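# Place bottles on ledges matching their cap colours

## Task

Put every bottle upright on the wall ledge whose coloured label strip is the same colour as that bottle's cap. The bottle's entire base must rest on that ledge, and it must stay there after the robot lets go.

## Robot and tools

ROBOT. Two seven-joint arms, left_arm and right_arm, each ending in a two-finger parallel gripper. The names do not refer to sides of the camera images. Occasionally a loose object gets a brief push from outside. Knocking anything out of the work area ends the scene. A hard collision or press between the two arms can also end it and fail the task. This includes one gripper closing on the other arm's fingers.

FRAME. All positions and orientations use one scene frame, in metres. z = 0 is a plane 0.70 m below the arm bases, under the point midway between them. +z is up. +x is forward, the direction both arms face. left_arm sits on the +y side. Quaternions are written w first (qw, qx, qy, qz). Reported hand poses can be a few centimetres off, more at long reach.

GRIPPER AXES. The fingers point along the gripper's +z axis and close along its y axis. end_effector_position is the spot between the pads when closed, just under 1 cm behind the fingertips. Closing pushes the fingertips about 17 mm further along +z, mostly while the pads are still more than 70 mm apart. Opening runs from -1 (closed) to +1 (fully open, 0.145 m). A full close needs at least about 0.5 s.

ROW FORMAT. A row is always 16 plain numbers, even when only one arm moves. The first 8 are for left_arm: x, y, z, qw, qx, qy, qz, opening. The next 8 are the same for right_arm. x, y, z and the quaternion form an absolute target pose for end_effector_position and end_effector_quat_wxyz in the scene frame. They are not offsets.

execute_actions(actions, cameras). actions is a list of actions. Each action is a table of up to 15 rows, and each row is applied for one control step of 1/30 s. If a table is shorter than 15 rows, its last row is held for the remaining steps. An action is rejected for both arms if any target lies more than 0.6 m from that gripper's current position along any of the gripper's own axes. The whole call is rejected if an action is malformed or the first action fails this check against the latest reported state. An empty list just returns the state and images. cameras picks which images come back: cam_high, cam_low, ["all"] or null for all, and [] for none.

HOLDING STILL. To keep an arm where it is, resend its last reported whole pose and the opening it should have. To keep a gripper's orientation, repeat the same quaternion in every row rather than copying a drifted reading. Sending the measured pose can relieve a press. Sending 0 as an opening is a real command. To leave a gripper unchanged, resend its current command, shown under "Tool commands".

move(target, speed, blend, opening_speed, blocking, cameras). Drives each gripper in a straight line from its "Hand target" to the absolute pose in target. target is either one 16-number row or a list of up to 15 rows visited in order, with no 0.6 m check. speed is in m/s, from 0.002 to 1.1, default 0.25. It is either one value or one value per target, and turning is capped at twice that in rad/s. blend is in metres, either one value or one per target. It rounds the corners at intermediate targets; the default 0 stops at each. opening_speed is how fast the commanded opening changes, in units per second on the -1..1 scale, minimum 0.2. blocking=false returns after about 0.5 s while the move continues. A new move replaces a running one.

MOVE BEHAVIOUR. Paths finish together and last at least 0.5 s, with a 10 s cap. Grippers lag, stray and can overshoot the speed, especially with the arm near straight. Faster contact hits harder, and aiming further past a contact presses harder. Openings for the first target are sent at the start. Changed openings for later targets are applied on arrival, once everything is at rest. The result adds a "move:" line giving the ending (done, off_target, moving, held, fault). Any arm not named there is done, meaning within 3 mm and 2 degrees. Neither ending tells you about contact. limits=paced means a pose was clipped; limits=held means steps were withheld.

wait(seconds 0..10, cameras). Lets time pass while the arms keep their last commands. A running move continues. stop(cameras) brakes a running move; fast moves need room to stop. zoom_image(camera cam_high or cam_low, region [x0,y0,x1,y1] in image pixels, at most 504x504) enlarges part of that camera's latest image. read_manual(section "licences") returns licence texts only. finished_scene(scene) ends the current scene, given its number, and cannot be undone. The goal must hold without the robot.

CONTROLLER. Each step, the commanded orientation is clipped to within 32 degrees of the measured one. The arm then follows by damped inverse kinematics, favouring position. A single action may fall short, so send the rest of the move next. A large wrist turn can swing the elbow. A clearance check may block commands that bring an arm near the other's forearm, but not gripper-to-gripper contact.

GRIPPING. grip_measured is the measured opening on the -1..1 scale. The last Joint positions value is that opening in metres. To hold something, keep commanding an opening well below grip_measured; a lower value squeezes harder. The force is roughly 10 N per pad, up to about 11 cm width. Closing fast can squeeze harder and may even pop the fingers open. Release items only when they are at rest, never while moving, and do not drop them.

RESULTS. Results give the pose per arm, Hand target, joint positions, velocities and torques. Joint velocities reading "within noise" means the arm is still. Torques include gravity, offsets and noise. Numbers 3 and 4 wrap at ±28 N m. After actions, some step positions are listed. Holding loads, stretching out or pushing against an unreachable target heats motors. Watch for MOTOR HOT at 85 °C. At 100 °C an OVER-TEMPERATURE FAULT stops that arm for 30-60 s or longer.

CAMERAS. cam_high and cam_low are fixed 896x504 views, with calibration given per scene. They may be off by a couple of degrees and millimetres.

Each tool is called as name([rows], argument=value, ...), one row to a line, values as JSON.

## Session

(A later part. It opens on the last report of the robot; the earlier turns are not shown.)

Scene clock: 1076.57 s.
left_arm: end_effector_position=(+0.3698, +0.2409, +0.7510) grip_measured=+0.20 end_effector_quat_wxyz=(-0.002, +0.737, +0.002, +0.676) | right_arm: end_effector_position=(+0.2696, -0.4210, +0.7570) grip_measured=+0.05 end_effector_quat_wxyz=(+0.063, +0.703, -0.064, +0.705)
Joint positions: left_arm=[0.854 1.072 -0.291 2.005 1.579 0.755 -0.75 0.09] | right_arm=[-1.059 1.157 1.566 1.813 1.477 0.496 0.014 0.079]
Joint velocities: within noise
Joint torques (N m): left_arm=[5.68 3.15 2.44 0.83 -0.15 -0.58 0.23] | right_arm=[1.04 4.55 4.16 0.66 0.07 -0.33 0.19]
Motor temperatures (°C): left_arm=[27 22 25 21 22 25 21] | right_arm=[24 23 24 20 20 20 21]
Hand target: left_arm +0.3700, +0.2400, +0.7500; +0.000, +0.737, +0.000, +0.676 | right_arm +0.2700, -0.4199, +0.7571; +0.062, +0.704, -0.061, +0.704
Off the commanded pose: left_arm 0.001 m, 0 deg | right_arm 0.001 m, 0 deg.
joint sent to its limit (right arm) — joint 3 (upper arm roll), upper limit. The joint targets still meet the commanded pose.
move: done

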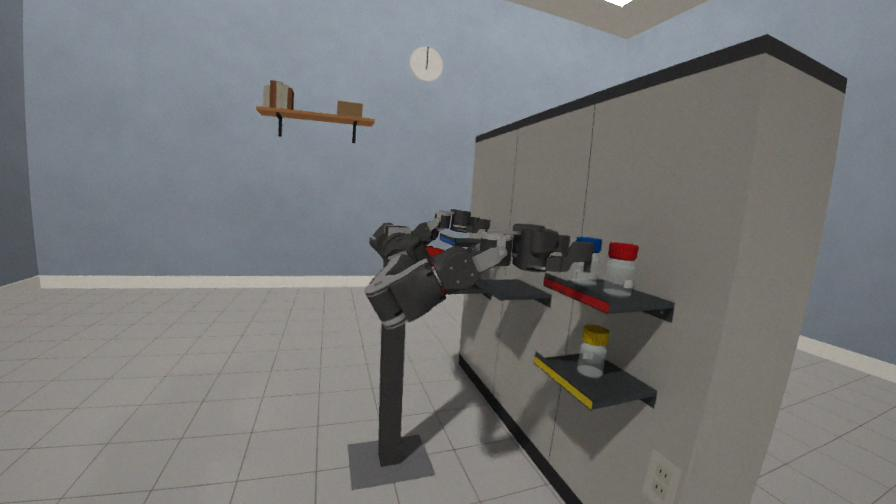

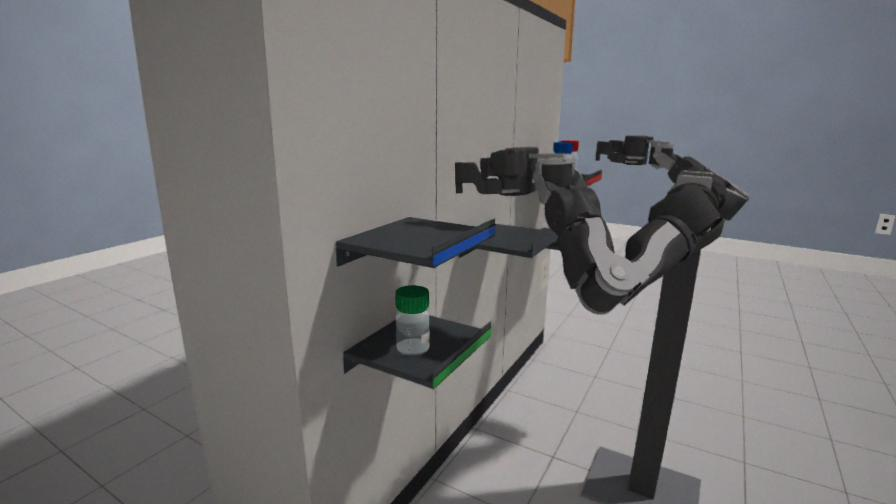

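move([
  [0.37,0.24,0.75,0.0,0.7373,0.0,0.6756,0.2,0.24,-0.38,0.57,0.0589,0.7345,-0.0643,0.6730,0.1],
  [0.37,0.24,0.75,0.0,0.7373,0.0,0.6756,0.2,0.23,-0.32,0.46,0.0,0.7373,0.0,0.6756,0.1],
  [0.37,0.24,0.75,0.0,0.7373,0.0,0.6756,0.2,0.24,-0.25,0.32,0.0,0.7373,0.0,0.6756,0.1],
], speed=0.2, cameras=["cam_high"])

move([
  [0.37,0.24,0.75,0.0,0.7373,0.0,0.6756,0.2,0.33,-0.2,0.42,0.0,0.7373,0.0,0.6756,0.1],
  [0.37,0.24,0.75,0.0,0.7373,0.0,0.6756,0.2,0.375,-0.2,0.54,0.0,0.7373,0.0,0.6756,0.1],
  [0.37,0.24,0.75,0.0,0.7373,0.0,0.6756,0.2,0.375,-0.19,0.75,0.0,0.7373,0.0,0.6756,0.1],
  [0.37,0.24,0.75,0.0,0.7373,0.0,0.6756,0.2,0.30,-0.31,0.77,0.0589,0.7345,-0.0643,0.6730,0.12],
], speed=0.2, blend=0.01, cameras=["cam_high"])

zoom_image(camera="cam_high", region=[490, 170, 720, 380])

Scene clock: 1119.47 s.
left_arm: end_effector_position=(+0.3698, +0.2409, +0.7510) grip_measured=+0.20 end_effector_quat_wxyz=(-0.002, +0.737, +0.002, +0.676) | right_arm: end_effector_position=(+0.2401, -0.2507, +0.3198) grip_measured=+0.10 end_effector_quat_wxyz=(+0.001, +0.738, -0.003, +0.675)
Joint positions: left_arm=[0.854 1.072 -0.291 2.005 1.579 0.755 -0.75 0.09] | right_arm=[-0.297 0.356 -0.125 0.999 0.459 -0.781 0.124 0.083]
Joint velocities: within noise
Joint torques (N m): left_arm=[5.66 3.15 2.44 0.83 -0.15 -0.58 0.23] | right_arm=[0.96 3.28 0.79 2.45 0.12 -0.56 0.16]
Motor temperatures (°C): left_arm=[27 22 25 20 22 25 21] | right_arm=[23 24 24 19 20 20 21]
Hand target: left_arm +0.3700, +0.2401, +0.7500; +0.000, +0.737, +0.000, +0.676 | right_arm +0.2400, -0.2499, +0.3200; +0.000, +0.737, +0.000, +0.676
Off the commanded pose: left_arm 0.001 m, 0 deg | right_arm 0.001 m, 0 deg.
joint sent to its limit (right arm) — joint 6 (wrist pitch), lower limit. The joint targets still meet the commanded pose.
move: done
Images, in order (width x height): cam_high 896x504.

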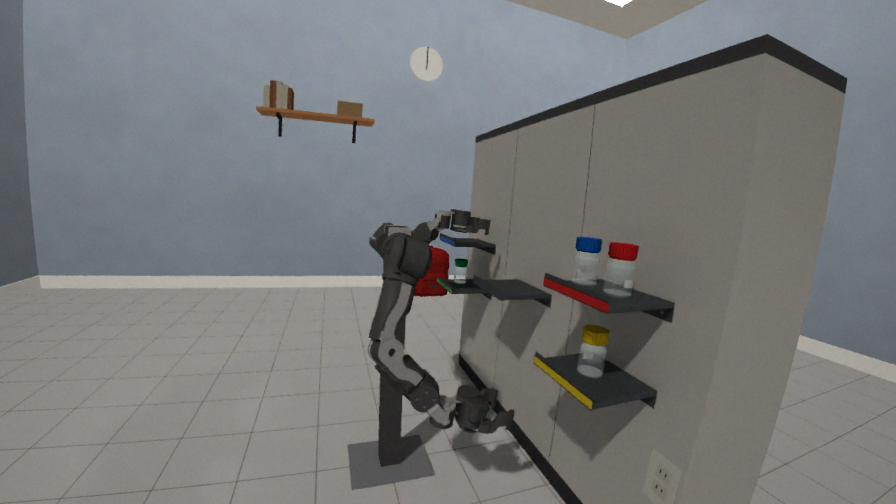

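Scene clock: 1123.67 s.
left_arm: end_effector_position=(+0.3698, +0.2409, +0.7510) grip_measured=+0.20 end_effector_quat_wxyz=(-0.002, +0.737, +0.002, +0.676) | right_arm: end_effector_position=(+0.3005, -0.3106, +0.7690) grip_measured=+0.12 end_effector_quat_wxyz=(+0.069, +0.700, -0.042, +0.709)
Joint positions: left_arm=[0.854 1.072 -0.291 2.005 1.579 0.755 -0.75 0.09] | right_arm=[0.038 1.192 0.654 2.169 1.559 0.784 -0.611 0.085]
Joint velocities: within noise
Joint torques (N m): left_arm=[5.68 3.15 2.44 0.83 -0.15 -0.58 0.23] | right_arm=[2.25 6.79 3.92 0.32 -0.12 -0.32 0.14]
Motor temperatures (°C): left_arm=[27 22 25 20 22 25 21] | right_arm=[23 24 24 20 20 20 21]
Hand target: left_arm +0.3700, +0.2401, +0.7500; +0.000, +0.737, +0.000, +0.676 | right_arm +0.3001, -0.3101, +0.7698; +0.068, +0.700, -0.040, +0.709
Off the commanded pose: left_arm 0.001 m, 0 deg | right_arm 0.001 m, 6 deg.
joint sent to its limit (right arm) — joint 5 (forearm roll), upper limit; joint 6 (wrist pitch), upper limit. The joint targets are off in orientation, not in position.
move: off_target (right_arm); target 4's new opening was sent with right_arm's hand 0.001 m and 6 deg from that target
Images, in order (width x height): cam_high 896x504.

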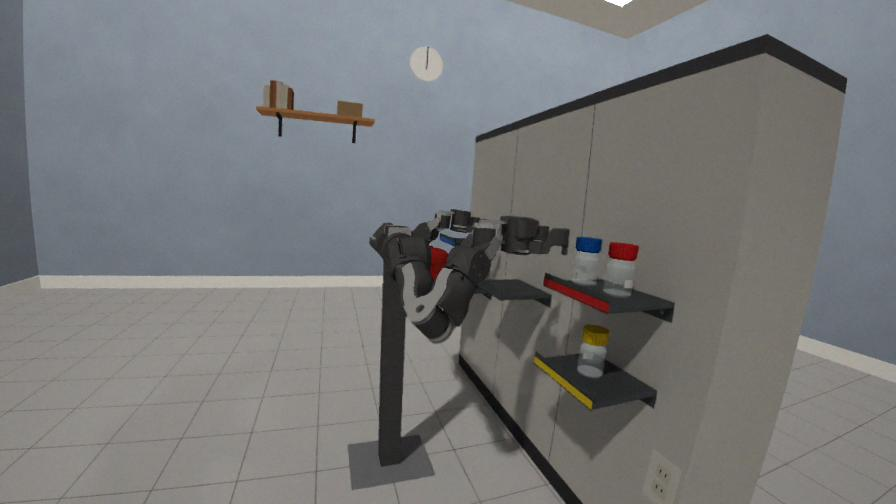

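Scaled by 2.191 from the camera's 896x504 image, which has a finer 1280x720 frame.

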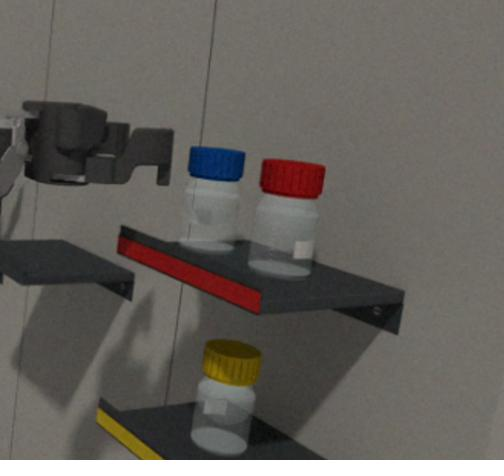

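move([
  [0.37,0.24,0.75,0.0,0.7373,0.0,0.6756,0.2,0.31,-0.325,0.765,0.0589,0.7345,-0.0643,0.6730,0.15],
  [0.37,0.24,0.75,0.0,0.7373,0.0,0.6756,0.2,0.393,-0.335,0.752,0.0589,0.7345,-0.0643,0.6730,0.15],
], speed=0.1)

zoom_image(camera="cam_high", region=[490, 170, 720, 380])

zoom_image(camera="cam_low", region=[500, 100, 680, 230])

Scene clock: 1132.67 s.
left_arm: end_effector_position=(+0.3698, +0.2409, +0.7510) grip_measured=+0.20 end_effector_quat_wxyz=(-0.002, +0.737, +0.002, +0.676) | right_arm: end_effector_position=(+0.3929, -0.3358, +0.7510) grip_measured=+0.15 end_effector_quat_wxyz=(+0.060, +0.736, -0.066, +0.671)
Joint positions: left_arm=[0.854 1.072 -0.291 2.005 1.579 0.755 -0.75 0.09] | right_arm=[0.827 1.132 -0.224 1.702 1.357 0.743 -0.486 0.087]
Joint velocities: within noise
Joint torques (N m): left_arm=[5.66 3.15 2.44 0.83 -0.15 -0.58 0.23] | right_arm=[4.92 4.47 3.33 1.39 -0.15 -0.49 0.19]
Motor temperatures (°C): left_arm=[27 22 25 20 22 25 21] | right_arm=[23 24 24 19 20 20 21]
Hand target: left_arm +0.3700, +0.2401, +0.7500; +0.000, +0.737, +0.000, +0.676 | right_arm +0.3930, -0.3350, +0.7520; +0.059, +0.734, -0.064, +0.673
Off the commanded pose: left_arm 0.001 m, 0 deg | right_arm 0.001 m, 0 deg.
move: done

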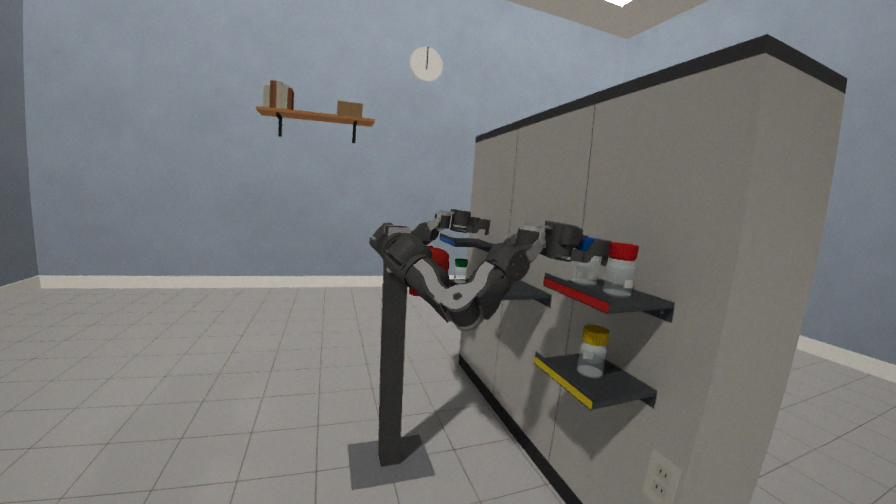

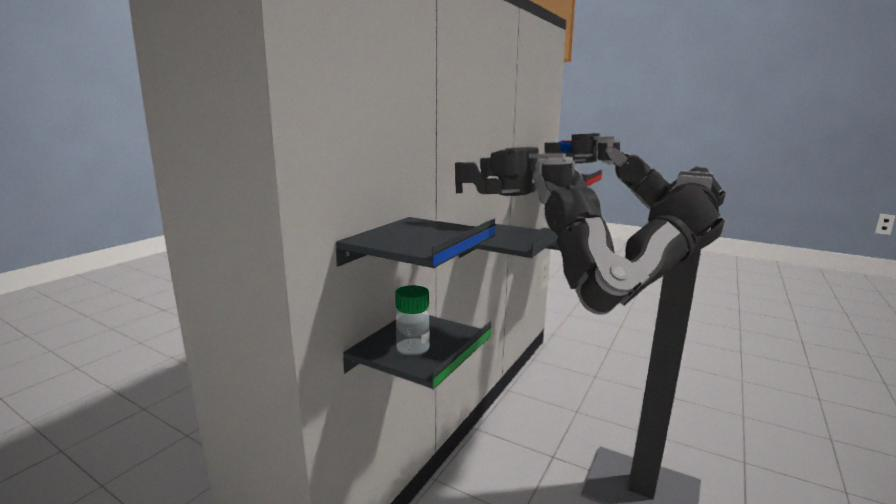

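Scaled by 2.191 from the camera's 896x504 image, which has a finer 1280x720 frame.

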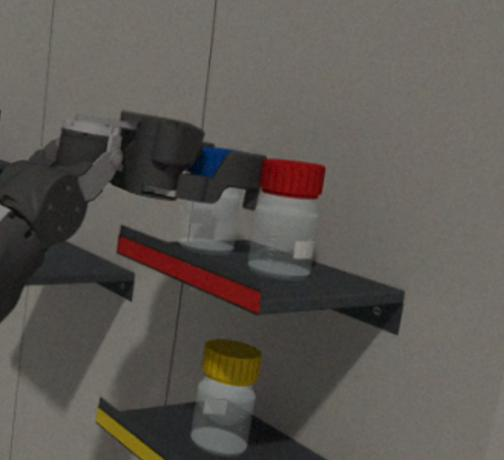

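Scaled by 2.800 from the camera's 896x504 image, which has a finer 1280x720 frame.

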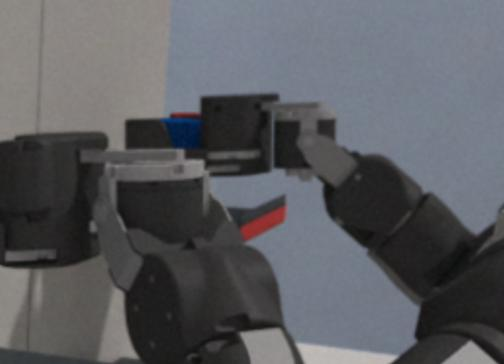

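move([
  [0.37,0.24,0.75,0.0,0.7373,0.0,0.6756,0.2,0.396,-0.335,0.752,0.0589,0.7345,-0.0643,0.6730,-0.75],
], opening_speed=0.8, cameras=["cam_high"])

move([
  [0.37,0.24,0.75,0.0,0.7373,0.0,0.6756,0.2,0.396,-0.335,0.79,0.0589,0.7345,-0.0643,0.6730,-0.75],
], speed=0.1, cameras=["cam_high"])

zoom_image(camera="cam_high", region=[490, 170, 720, 380])

Scene clock: 1143.80 s.
left_arm: end_effector_position=(+0.3698, +0.2409, +0.7510) grip_measured=+0.20 end_effector_quat_wxyz=(-0.002, +0.737, +0.002, +0.676) | right_arm: end_effector_position=(+0.3955, -0.3365, +0.7525) grip_measured=-0.57 end_effector_quat_wxyz=(+0.061, +0.734, -0.067, +0.673)
Joint positions: left_arm=[0.854 1.072 -0.291 2.005 1.579 0.755 -0.75 0.09] | right_arm=[0.843 1.117 -0.231 1.688 1.336 0.746 -0.478 0.033]
Joint velocities: within noise
Joint torques (N m): left_arm=[5.66 3.15 2.44 0.83 -0.15 -0.58 0.23] | right_arm=[5.31 3.86 2.96 1.42 -0.1 -0.37 0.16]
Motor temperatures (°C): left_arm=[27 22 25 20 22 25 21] | right_arm=[24 24 24 19 20 20 21]
Hand target: left_arm +0.3700, +0.2401, +0.7500; +0.000, +0.737, +0.000, +0.676 | right_arm +0.3960, -0.3350, +0.7520; +0.059, +0.734, -0.064, +0.673
Off the commanded pose: left_arm 0.001 m, 0 deg | right_arm 0.002 m, 0 deg.
move: done
Images, in order (width x height): cam_high 896x504.

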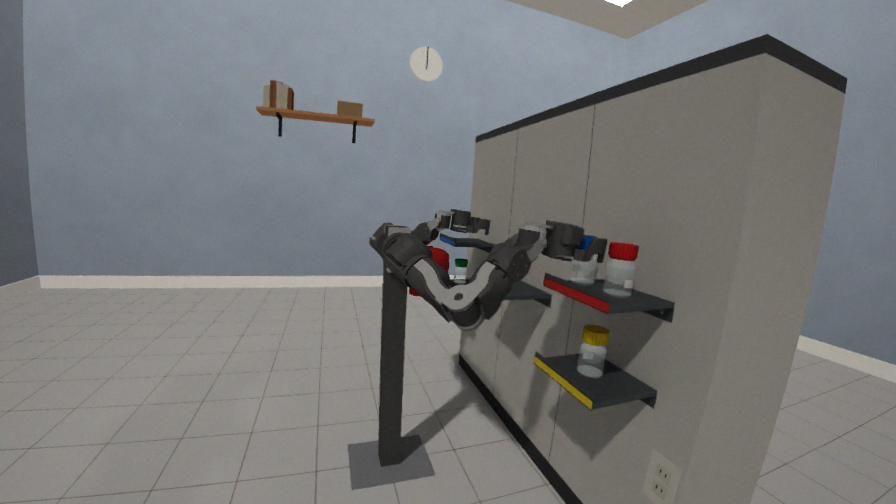

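Scene clock: 1144.63 s.
left_arm: end_effector_position=(+0.3698, +0.2409, +0.7510) grip_measured=+0.20 end_effector_quat_wxyz=(-0.002, +0.737, +0.002, +0.676) | right_arm: end_effector_position=(+0.3961, -0.3342, +0.7901) grip_measured=-0.57 end_effector_quat_wxyz=(+0.056, +0.734, -0.063, +0.674)
Joint positions: left_arm=[0.854 1.072 -0.291 2.005 1.579 0.755 -0.75 0.09] | right_arm=[1.174 1.168 -0.491 1.617 1.468 0.785 -0.513 0.032]
Joint velocities: within noise
Joint torques (N m): left_arm=[5.68 3.15 2.44 0.83 -0.15 -0.58 0.23] | right_arm=[5.31 2.52 2.91 0.91 -0.13 -0.35 -0.15]
Motor temperatures (°C): left_arm=[27 22 25 20 22 25 21] | right_arm=[24 24 24 19 20 20 21]
Hand target: left_arm +0.3700, +0.2401, +0.7500; +0.000, +0.737, +0.000, +0.676 | right_arm +0.3960, -0.3351, +0.7899; +0.059, +0.735, -0.064, +0.673
Off the commanded pose: left_arm 0.001 m, 0 deg | right_arm 0.001 m, 0 deg.
joint sent to its limit (right arm) — joint 6 (wrist pitch), upper limit. The joint targets still meet the commanded pose.
move: done
Images, in order (width x height): cam_high 896x504.

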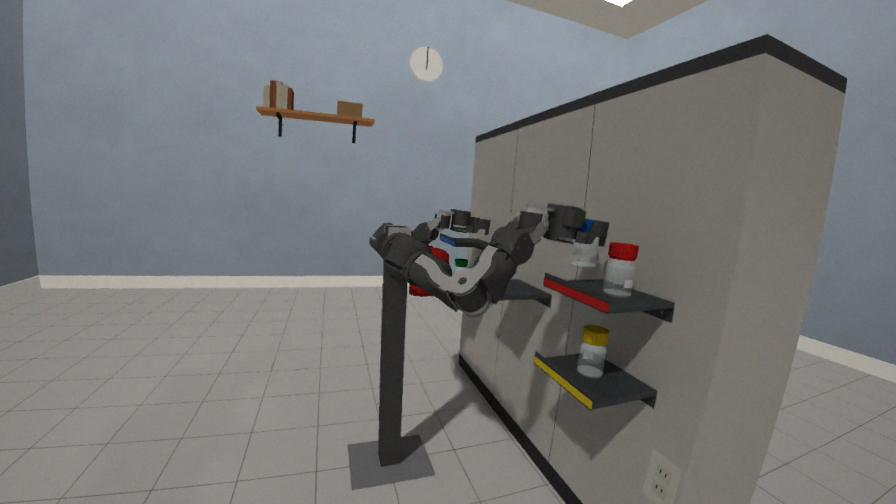

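Scaled by 2.191 from the camera's 896x504 image, which has a finer 1280x720 frame.

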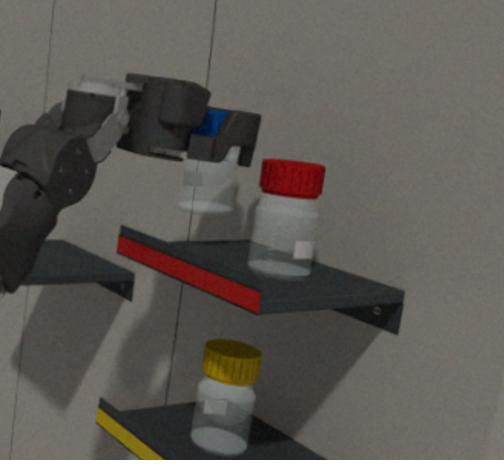

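move([
  [0.37,0.24,0.75,0.0,0.7373,0.0,0.6756,0.2,0.39,-0.17,0.77,0.0,0.7373,0.0,0.6756,-0.75],
  [0.37,0.24,0.75,0.0,0.7373,0.0,0.6756,0.2,0.39,-0.02,0.70,-0.0882,0.7310,0.0962,0.6698,-0.75],
], speed=0.15, blend=0.02, cameras=["cam_high","cam_low"])

zoom_image(camera="cam_high", region=[420, 200, 570, 320])

zoom_image(camera="cam_low", region=[460, 130, 640, 260])

Scene clock: 1160.43 s.
left_arm: end_effector_position=(+0.3698, +0.2409, +0.7510) grip_measured=+0.20 end_effector_quat_wxyz=(-0.002, +0.737, +0.002, +0.676) | right_arm: end_effector_position=(+0.3900, -0.0204, +0.6976) grip_measured=-0.57 end_effector_quat_wxyz=(-0.086, +0.735, +0.098, +0.666)
Joint positions: left_arm=[0.854 1.072 -0.291 2.005 1.579 0.755 -0.75 0.09] | right_arm=[1.051 0.375 -0.874 1.915 1.312 0.636 -1.055 0.032]
Joint velocities: within noise
Joint torques (N m): left_arm=[5.68 3.15 2.44 0.83 -0.15 -0.58 0.23] | right_arm=[6.66 -0.67 3.38 1.77 -0.57 -0.47 0.14]
Motor temperatures (°C): left_arm=[27 22 25 20 22 25 21] | right_arm=[24 24 23 19 20 20 21]
Hand target: left_arm +0.3700, +0.2401, +0.7500; +0.000, +0.737, +0.000, +0.676 | right_arm +0.3900, -0.0199, +0.7000; -0.088, +0.731, +0.096, +0.670
Off the commanded pose: left_arm 0.001 m, 0 deg | right_arm 0.002 m, 1 deg.
move: done

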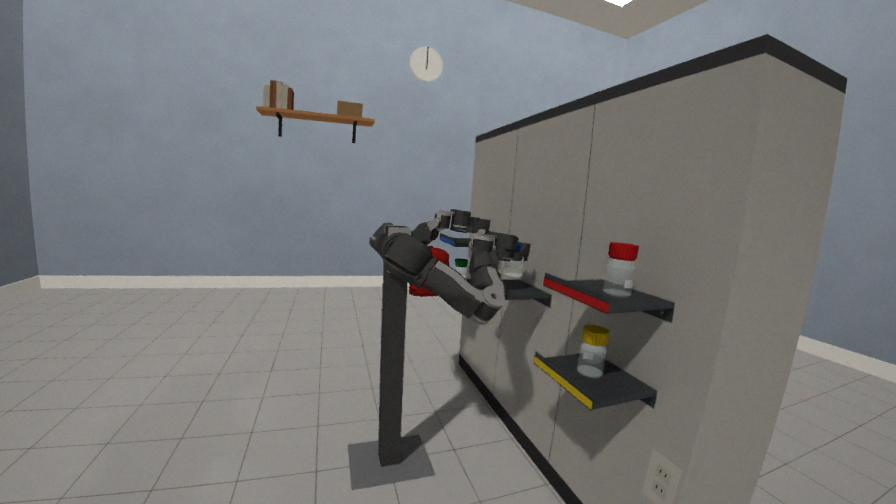

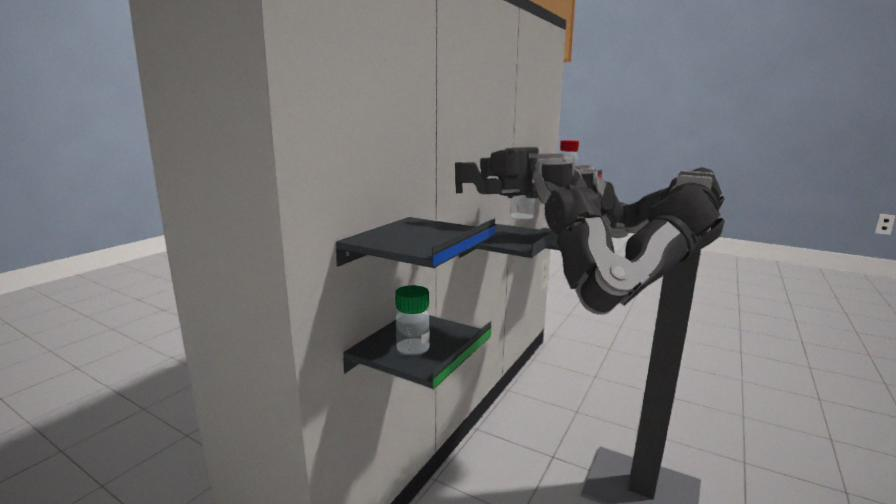

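Scaled by 3.360 from the camera's 896x504 image, which has a finer 1280x720 frame.

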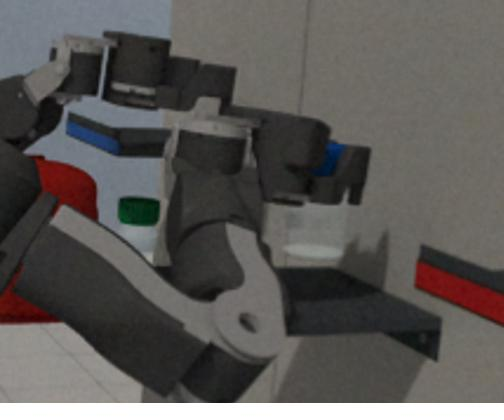

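Scaled by 2.800 from the camera's 896x504 image, which has a finer 1280x720 frame.

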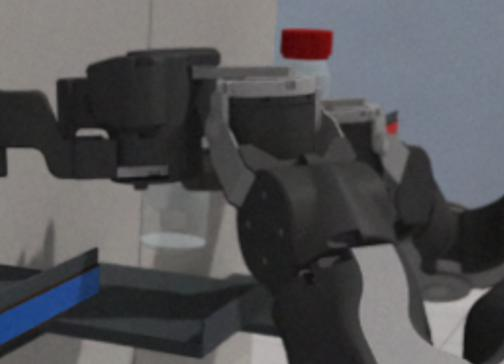

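move([
  [0.37,0.24,0.75,0.0,0.7373,0.0,0.6756,0.2,0.39,-0.02,0.664,-0.0882,0.7310,0.0962,0.6698,-0.75],
  [0.37,0.24,0.75,0.0,0.7373,0.0,0.6756,0.2,0.39,-0.02,0.642,-0.0882,0.7310,0.0962,0.6698,-0.75],
], speed=[0.12, 0.04], cameras=["cam_high","cam_low"])

zoom_image(camera="cam_low", region=[460, 130, 640, 260])

Scene clock: 1167.53 s.
left_arm: end_effector_position=(+0.3698, +0.2409, +0.7510) grip_measured=+0.20 end_effector_quat_wxyz=(-0.002, +0.737, +0.002, +0.676) | right_arm: end_effector_position=(+0.3901, -0.0233, +0.6570) grip_measured=-0.58 end_effector_quat_wxyz=(-0.084, +0.713, +0.087, +0.690)
Joint positions: left_arm=[0.854 1.072 -0.291 2.005 1.579 0.755 -0.75 0.09] | right_arm=[0.9 0.424 -0.956 1.913 1.079 0.452 -0.949 0.032]
Joint velocities: within noise
Joint torques (N m): left_arm=[5.68 3.15 2.44 0.83 -0.15 -0.58 0.23] | right_arm=[2.7 -0.15 1.5 0.42 0.5 0.17 0.31]
Motor temperatures (°C): left_arm=[27 22 25 20 22 25 21] | right_arm=[25 23 23 19 20 20 21]
Hand target: left_arm +0.3700, +0.2401, +0.7500; +0.000, +0.737, +0.000, +0.676 | right_arm +0.3896, -0.0201, +0.6422; -0.088, +0.731, +0.096, +0.670
Off the commanded pose: left_arm 0.001 m, 0 deg | right_arm 0.015 m, 3 deg.
move: off_target (right_arm)

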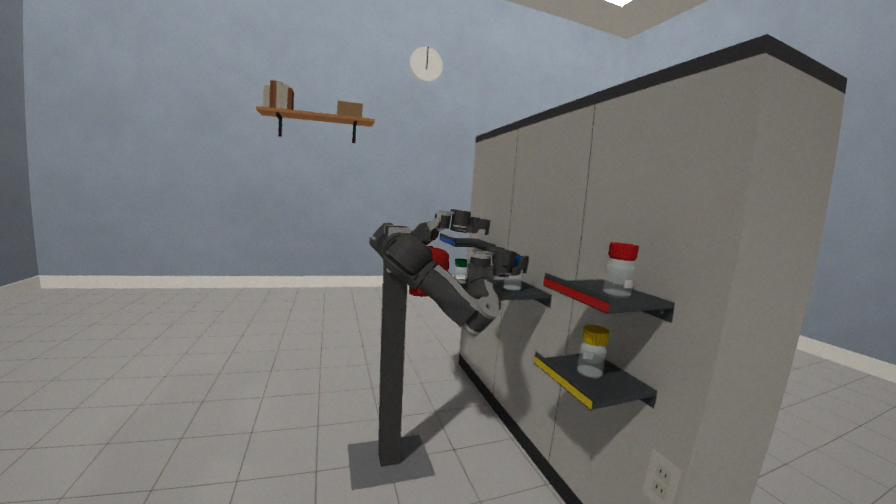

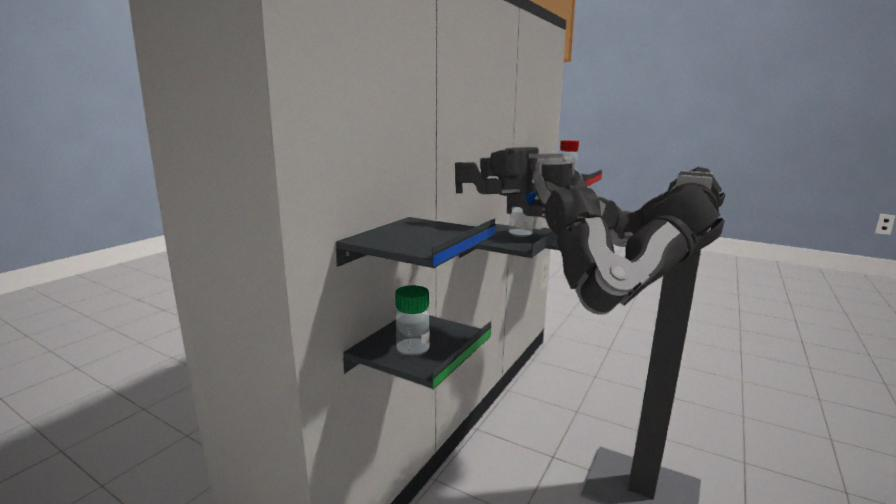

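Scaled by 2.800 from the camera's 896x504 image, which has a finer 1280x720 frame.

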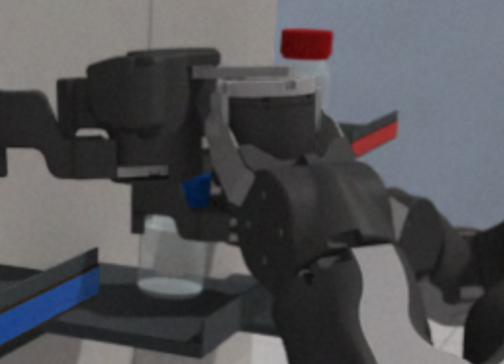

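move([
  [0.37,0.24,0.75,0.0,0.7373,0.0,0.6756,0.2,0.39,-0.022,0.656,-0.0882,0.7310,0.0962,0.6698,-0.75],
  [0.37,0.24,0.75,0.0,0.7373,0.0,0.6756,0.2,0.39,-0.022,0.656,-0.0882,0.7310,0.0962,0.6698,0.3],
  [0.37,0.24,0.75,0.0,0.7373,0.0,0.6756,0.2,0.39,-0.022,0.75,-0.0882,0.7310,0.0962,0.6698,0.3],
  [0.37,0.24,0.75,0.0,0.7373,0.0,0.6756,0.45,0.37,-0.22,0.75,0.0,0.7373,0.0,0.6756,0.3],
], speed=0.15, opening_speed=0.9, cameras=["cam_high","cam_low"])

zoom_image(camera="cam_low", region=[460, 130, 640, 260])

zoom_image(camera="cam_high", region=[420, 200, 570, 320])

Scene clock: 1184.37 s.
left_arm: end_effector_position=(+0.3698, +0.2409, +0.7510) grip_measured=+0.45 end_effector_quat_wxyz=(-0.002, +0.737, +0.001, +0.676) | right_arm: end_effector_position=(+0.3701, -0.2213, +0.7506) grip_measured=+0.30 end_effector_quat_wxyz=(+0.003, +0.732, -0.001, +0.681)
Joint positions: left_arm=[0.854 1.072 -0.291 2.005 1.579 0.755 -0.749 0.108] | right_arm=[0.879 0.973 -0.316 2.044 1.559 0.785 -0.853 0.098]
Joint velocities: within noise
Joint torques (N m): left_arm=[5.68 3.18 2.41 0.83 -0.15 -0.57 0.23] | right_arm=[4.6 2.6 3.3 0.87 -0.17 -0.27 0.19]
Motor temperatures (°C): left_arm=[27 22 25 20 22 25 21] | right_arm=[24 23 23 19 20 20 21]
Hand target: left_arm +0.3700, +0.2400, +0.7500; +0.000, +0.737, +0.000, +0.675 | right_arm +0.3701, -0.2200, +0.7499; +0.000, +0.733, +0.001, +0.680
Off the commanded pose: left_arm 0.001 m, 0 deg | right_arm 0.001 m, 1 deg.
joint sent to its limit (right arm) — joint 5 (forearm roll), upper limit; joint 6 (wrist pitch), upper limit. The joint targets still meet the commanded pose.
move: done

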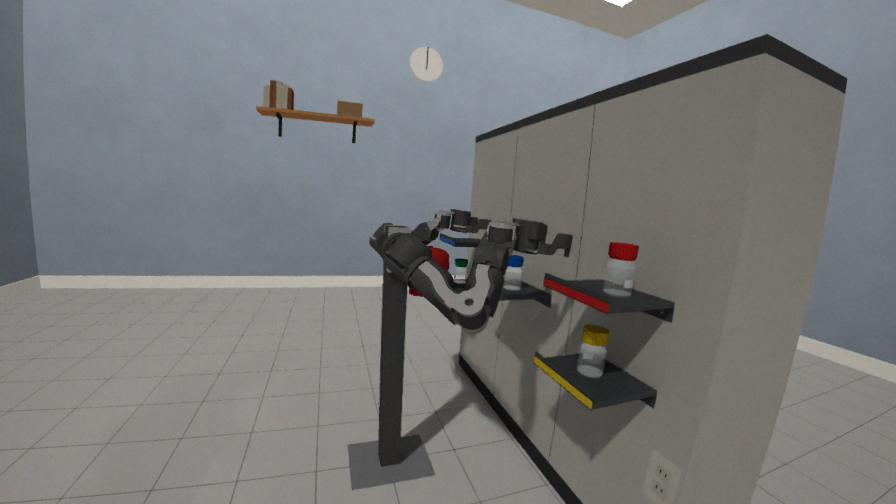

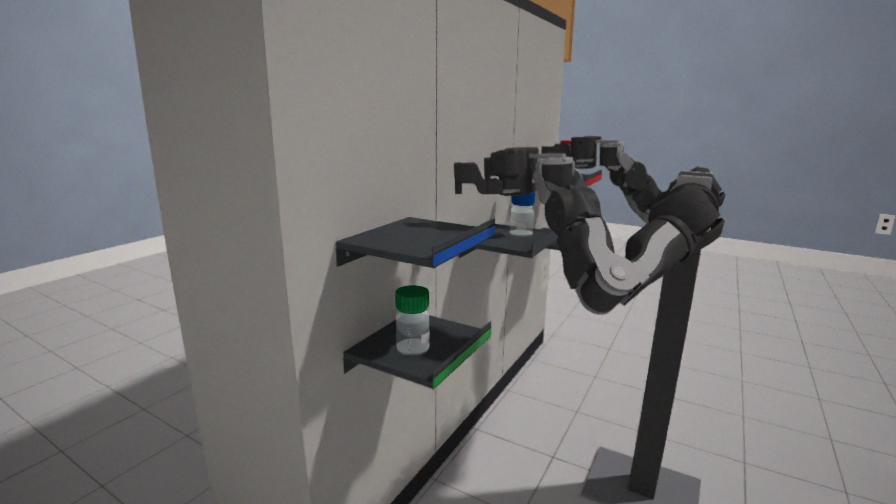

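Scaled by 2.800 from the camera's 896x504 image, which has a finer 1280x720 frame.

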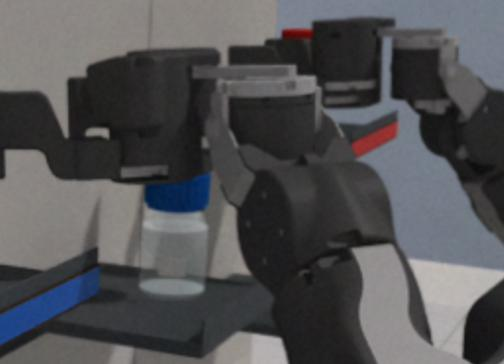

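Scaled by 3.360 from the camera's 896x504 image, which has a finer 1280x720 frame.

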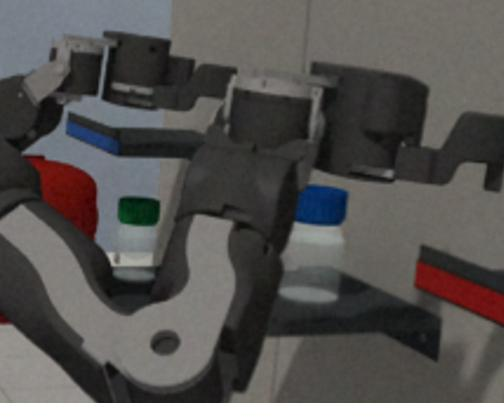

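move([
  [0.388,-0.022,0.755,0.0882,0.7310,-0.0962,0.6698,0.45,0.37,-0.22,0.75,0.0,0.7373,0.0,0.6756,0.3],
  [0.386,-0.022,0.65,0.0882,0.7310,-0.0962,0.6698,0.45,0.37,-0.22,0.75,0.0,0.7373,0.0,0.6756,0.3],
], speed=0.14, cameras=["cam_high","cam_low"])

zoom_image(camera="cam_low", region=[460, 130, 640, 260])

zoom_image(camera="cam_high", region=[420, 200, 570, 320])

Scene clock: 1201.03 s.
left_arm: end_effector_position=(+0.3858, -0.0216, +0.6499) grip_measured=+0.45 end_effector_quat_wxyz=(+0.087, +0.732, -0.095, +0.669) | right_arm: end_effector_position=(+0.3701, -0.2213, +0.7506) grip_measured=+0.30 end_effector_quat_wxyz=(+0.003, +0.732, -0.001, +0.681)
Joint positions: left_arm=[0.984 0.267 -1.074 1.825 1.146 0.449 -1.083 0.108] | right_arm=[0.879 0.973 -0.316 2.044 1.559 0.785 -0.853 0.098]
Joint velocities: within noise
Joint torques (N m): left_arm=[8.72 -0.65 2.45 2.37 -0.34 -0.43 0.24] | right_arm=[4.39 2.44 3.17 0.88 -0.16 -0.25 0.19]
Motor temperatures (°C): left_arm=[27 22 25 20 22 25 21] | right_arm=[24 23 23 19 20 20 21]
Hand target: left_arm +0.3860, -0.0220, +0.6500; +0.088, +0.731, -0.096, +0.670 | right_arm +0.3701, -0.2200, +0.7499; +0.000, +0.733, +0.001, +0.680
Off the commanded pose: left_arm 0.001 m, 0 deg | right_arm 0.001 m, 1 deg.
joint sent to its limit (right arm) — joint 5 (forearm roll), upper limit; joint 6 (wrist pitch), upper limit. The joint targets still meet the commanded pose.
move: done

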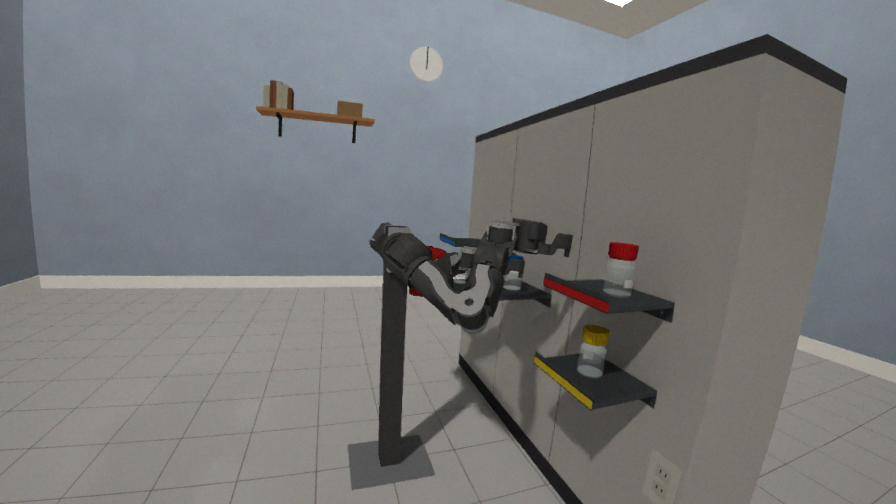

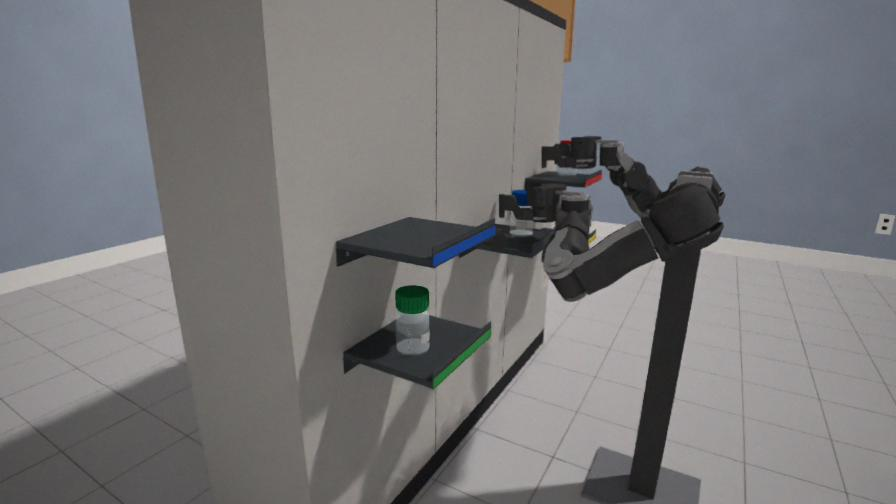

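Scaled by 2.800 from the camera's 896x504 image, which has a finer 1280x720 frame.

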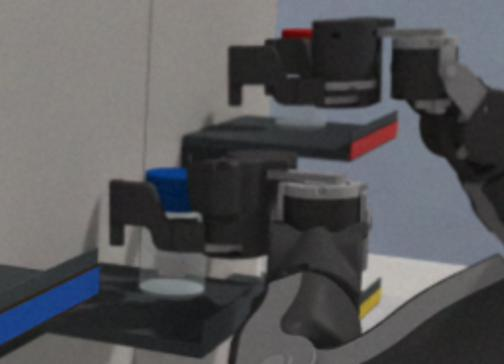

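Scaled by 3.360 from the camera's 896x504 image, which has a finer 1280x720 frame.

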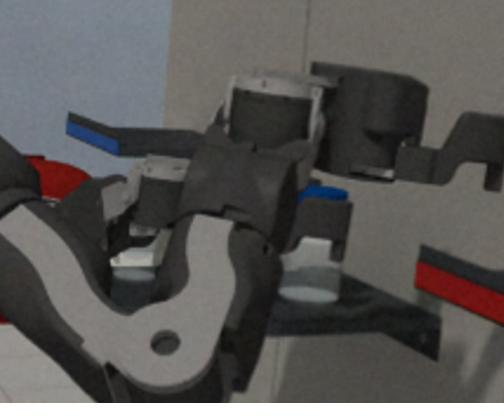

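Close, lift, carry to upper left.

move([
  [0.386,-0.022,0.65,0.0882,0.7310,-0.0962,0.6698,-0.75,0.37,-0.22,0.75,0.0,0.7373,0.0,0.6756,0.3],
], opening_speed=0.9, cameras=["cam_low"])

move([
  [0.386,-0.022,0.74,0.0882,0.7310,-0.0962,0.6698,-0.75,0.37,-0.22,0.75,0.0,0.7373,0.0,0.6756,0.3],
  [0.385,0.17,0.795,0.0,0.7373,0.0,0.6756,-0.75,0.37,-0.22,0.75,0.0,0.7373,0.0,0.6756,0.3],
  [0.39,0.385,0.795,-0.0589,0.7345,0.0643,0.6730,-0.75,0.37,-0.22,0.75,0.0,0.7373,0.0,0.6756,0.3],
], speed=0.15, blend=0.02)

zoom_image(camera="cam_low", region=[330, 130, 530, 290])

zoom_image(camera="cam_high", region=[420, 170, 570, 290])

Scene clock: 1215.90 s.
left_arm: end_effector_position=(+0.3855, -0.0226, +0.6501) grip_measured=-0.35 end_effector_quat_wxyz=(+0.089, +0.731, -0.097, +0.669) | right_arm: end_effector_position=(+0.3701, -0.2213, +0.7506) grip_measured=+0.30 end_effector_quat_wxyz=(+0.003, +0.732, -0.001, +0.681)
Joint positions: left_arm=[0.984 0.267 -1.074 1.825 1.145 0.448 -1.078 0.049] | right_arm=[0.879 0.973 -0.316 2.044 1.559 0.785 -0.853 0.098]
Joint velocities: within noise
Joint torques (N m): left_arm=[8.61 -0.59 2.55 2.37 -0.35 -0.38 0.09] | right_arm=[4.39 2.44 3.18 0.84 -0.18 -0.24 0.16]
Motor temperatures (°C): left_arm=[28 22 25 21 22 25 21] | right_arm=[24 23 23 19 20 20 21]
Hand target: left_arm +0.3860, -0.0220, +0.6500; +0.088, +0.731, -0.096, +0.670 | right_arm +0.3701, -0.2200, +0.7499; +0.000, +0.733, +0.001, +0.680
Off the commanded pose: left_arm 0.001 m, 0 deg | right_arm 0.001 m, 1 deg.
joint sent to its limit (right arm) — joint 5 (forearm roll), upper limit; joint 6 (wrist pitch), upper limit. The joint targets still meet the commanded pose.
move: done
Images, in order (width x height): cam_low 896x504.

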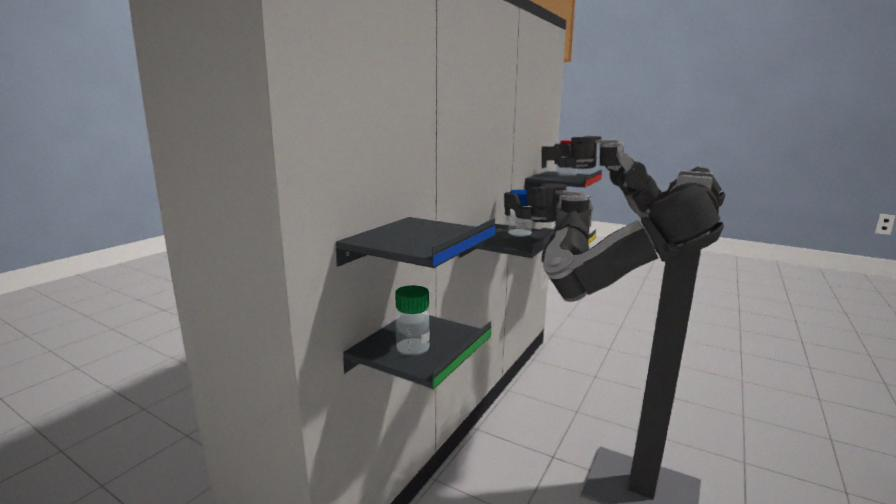

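Scene clock: 1219.70 s.
left_arm: end_effector_position=(+0.3898, +0.3865, +0.7922) grip_measured=-0.57 end_effector_quat_wxyz=(-0.061, +0.738, +0.067, +0.668) | right_arm: end_effector_position=(+0.3701, -0.2213, +0.7506) grip_measured=+0.30 end_effector_quat_wxyz=(+0.003, +0.732, -0.001, +0.681)
Joint positions: left_arm=[1.235 1.278 -0.56 1.445 1.378 0.76 -0.24 0.032] | right_arm=[0.879 0.973 -0.316 2.044 1.559 0.785 -0.853 0.098]
Joint velocities: within noise
Joint torques (N m): left_arm=[7.21 2.1 3.04 1.59 -0.06 -0.91 0.23] | right_arm=[4.44 2.49 3.28 0.95 -0.18 -0.26 0.18]
Motor temperatures (°C): left_arm=[29 22 26 21 22 25 21] | right_arm=[24 23 23 19 20 20 21]
Hand target: left_arm +0.3900, +0.3850, +0.7950; -0.059, +0.734, +0.064, +0.673 | right_arm +0.3701, -0.2200, +0.7499; +0.000, +0.733, +0.001, +0.680
Off the commanded pose: left_arm 0.003 m, 1 deg | right_arm 0.001 m, 1 deg.
joint sent to its limit (right arm) — joint 5 (forearm roll), upper limit; joint 6 (wrist pitch), upper limit. The joint targets still meet the commanded pose.
move: done

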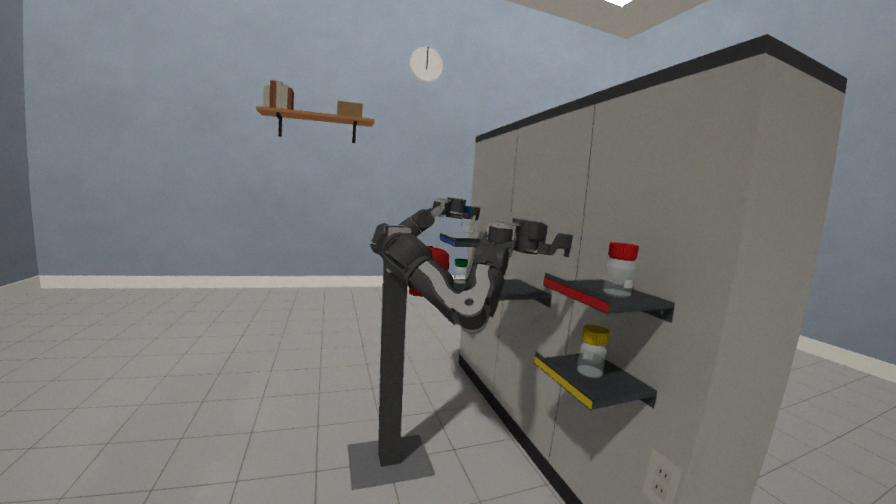

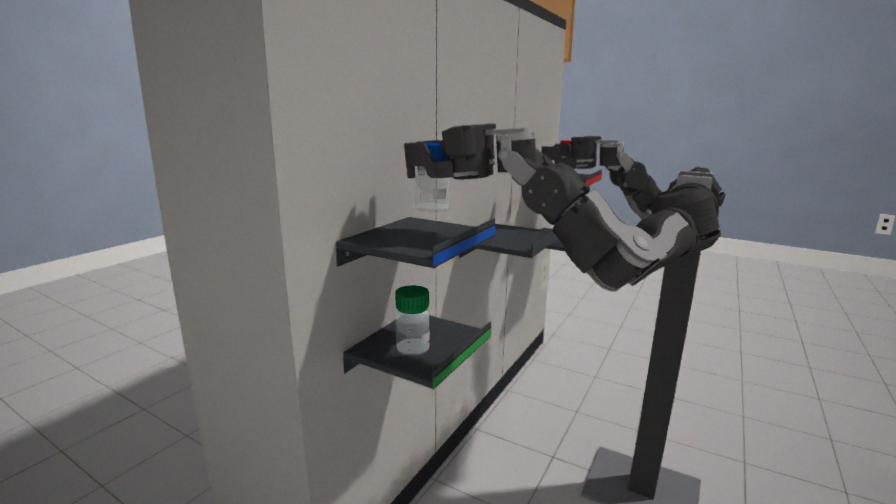

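Scaled by 2.520 from the camera's 896x504 image, which has a finer 1280x720 frame.

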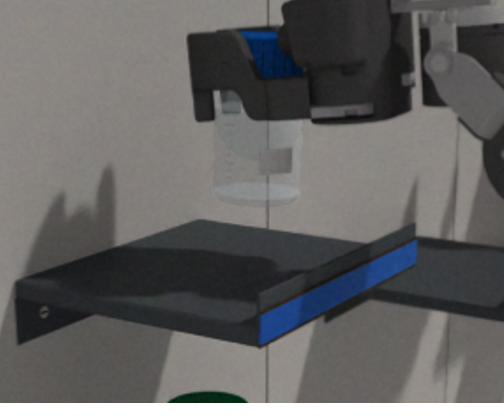

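Scaled by 3.360 from the camera's 896x504 image, which has a finer 1280x720 frame.

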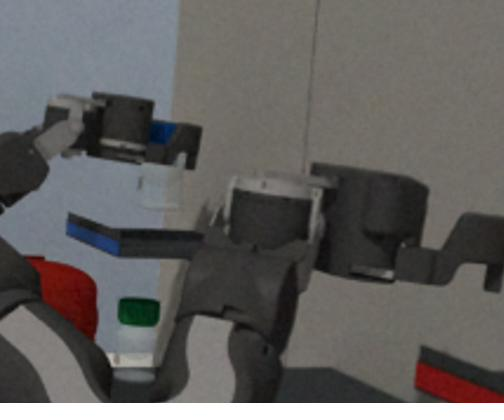

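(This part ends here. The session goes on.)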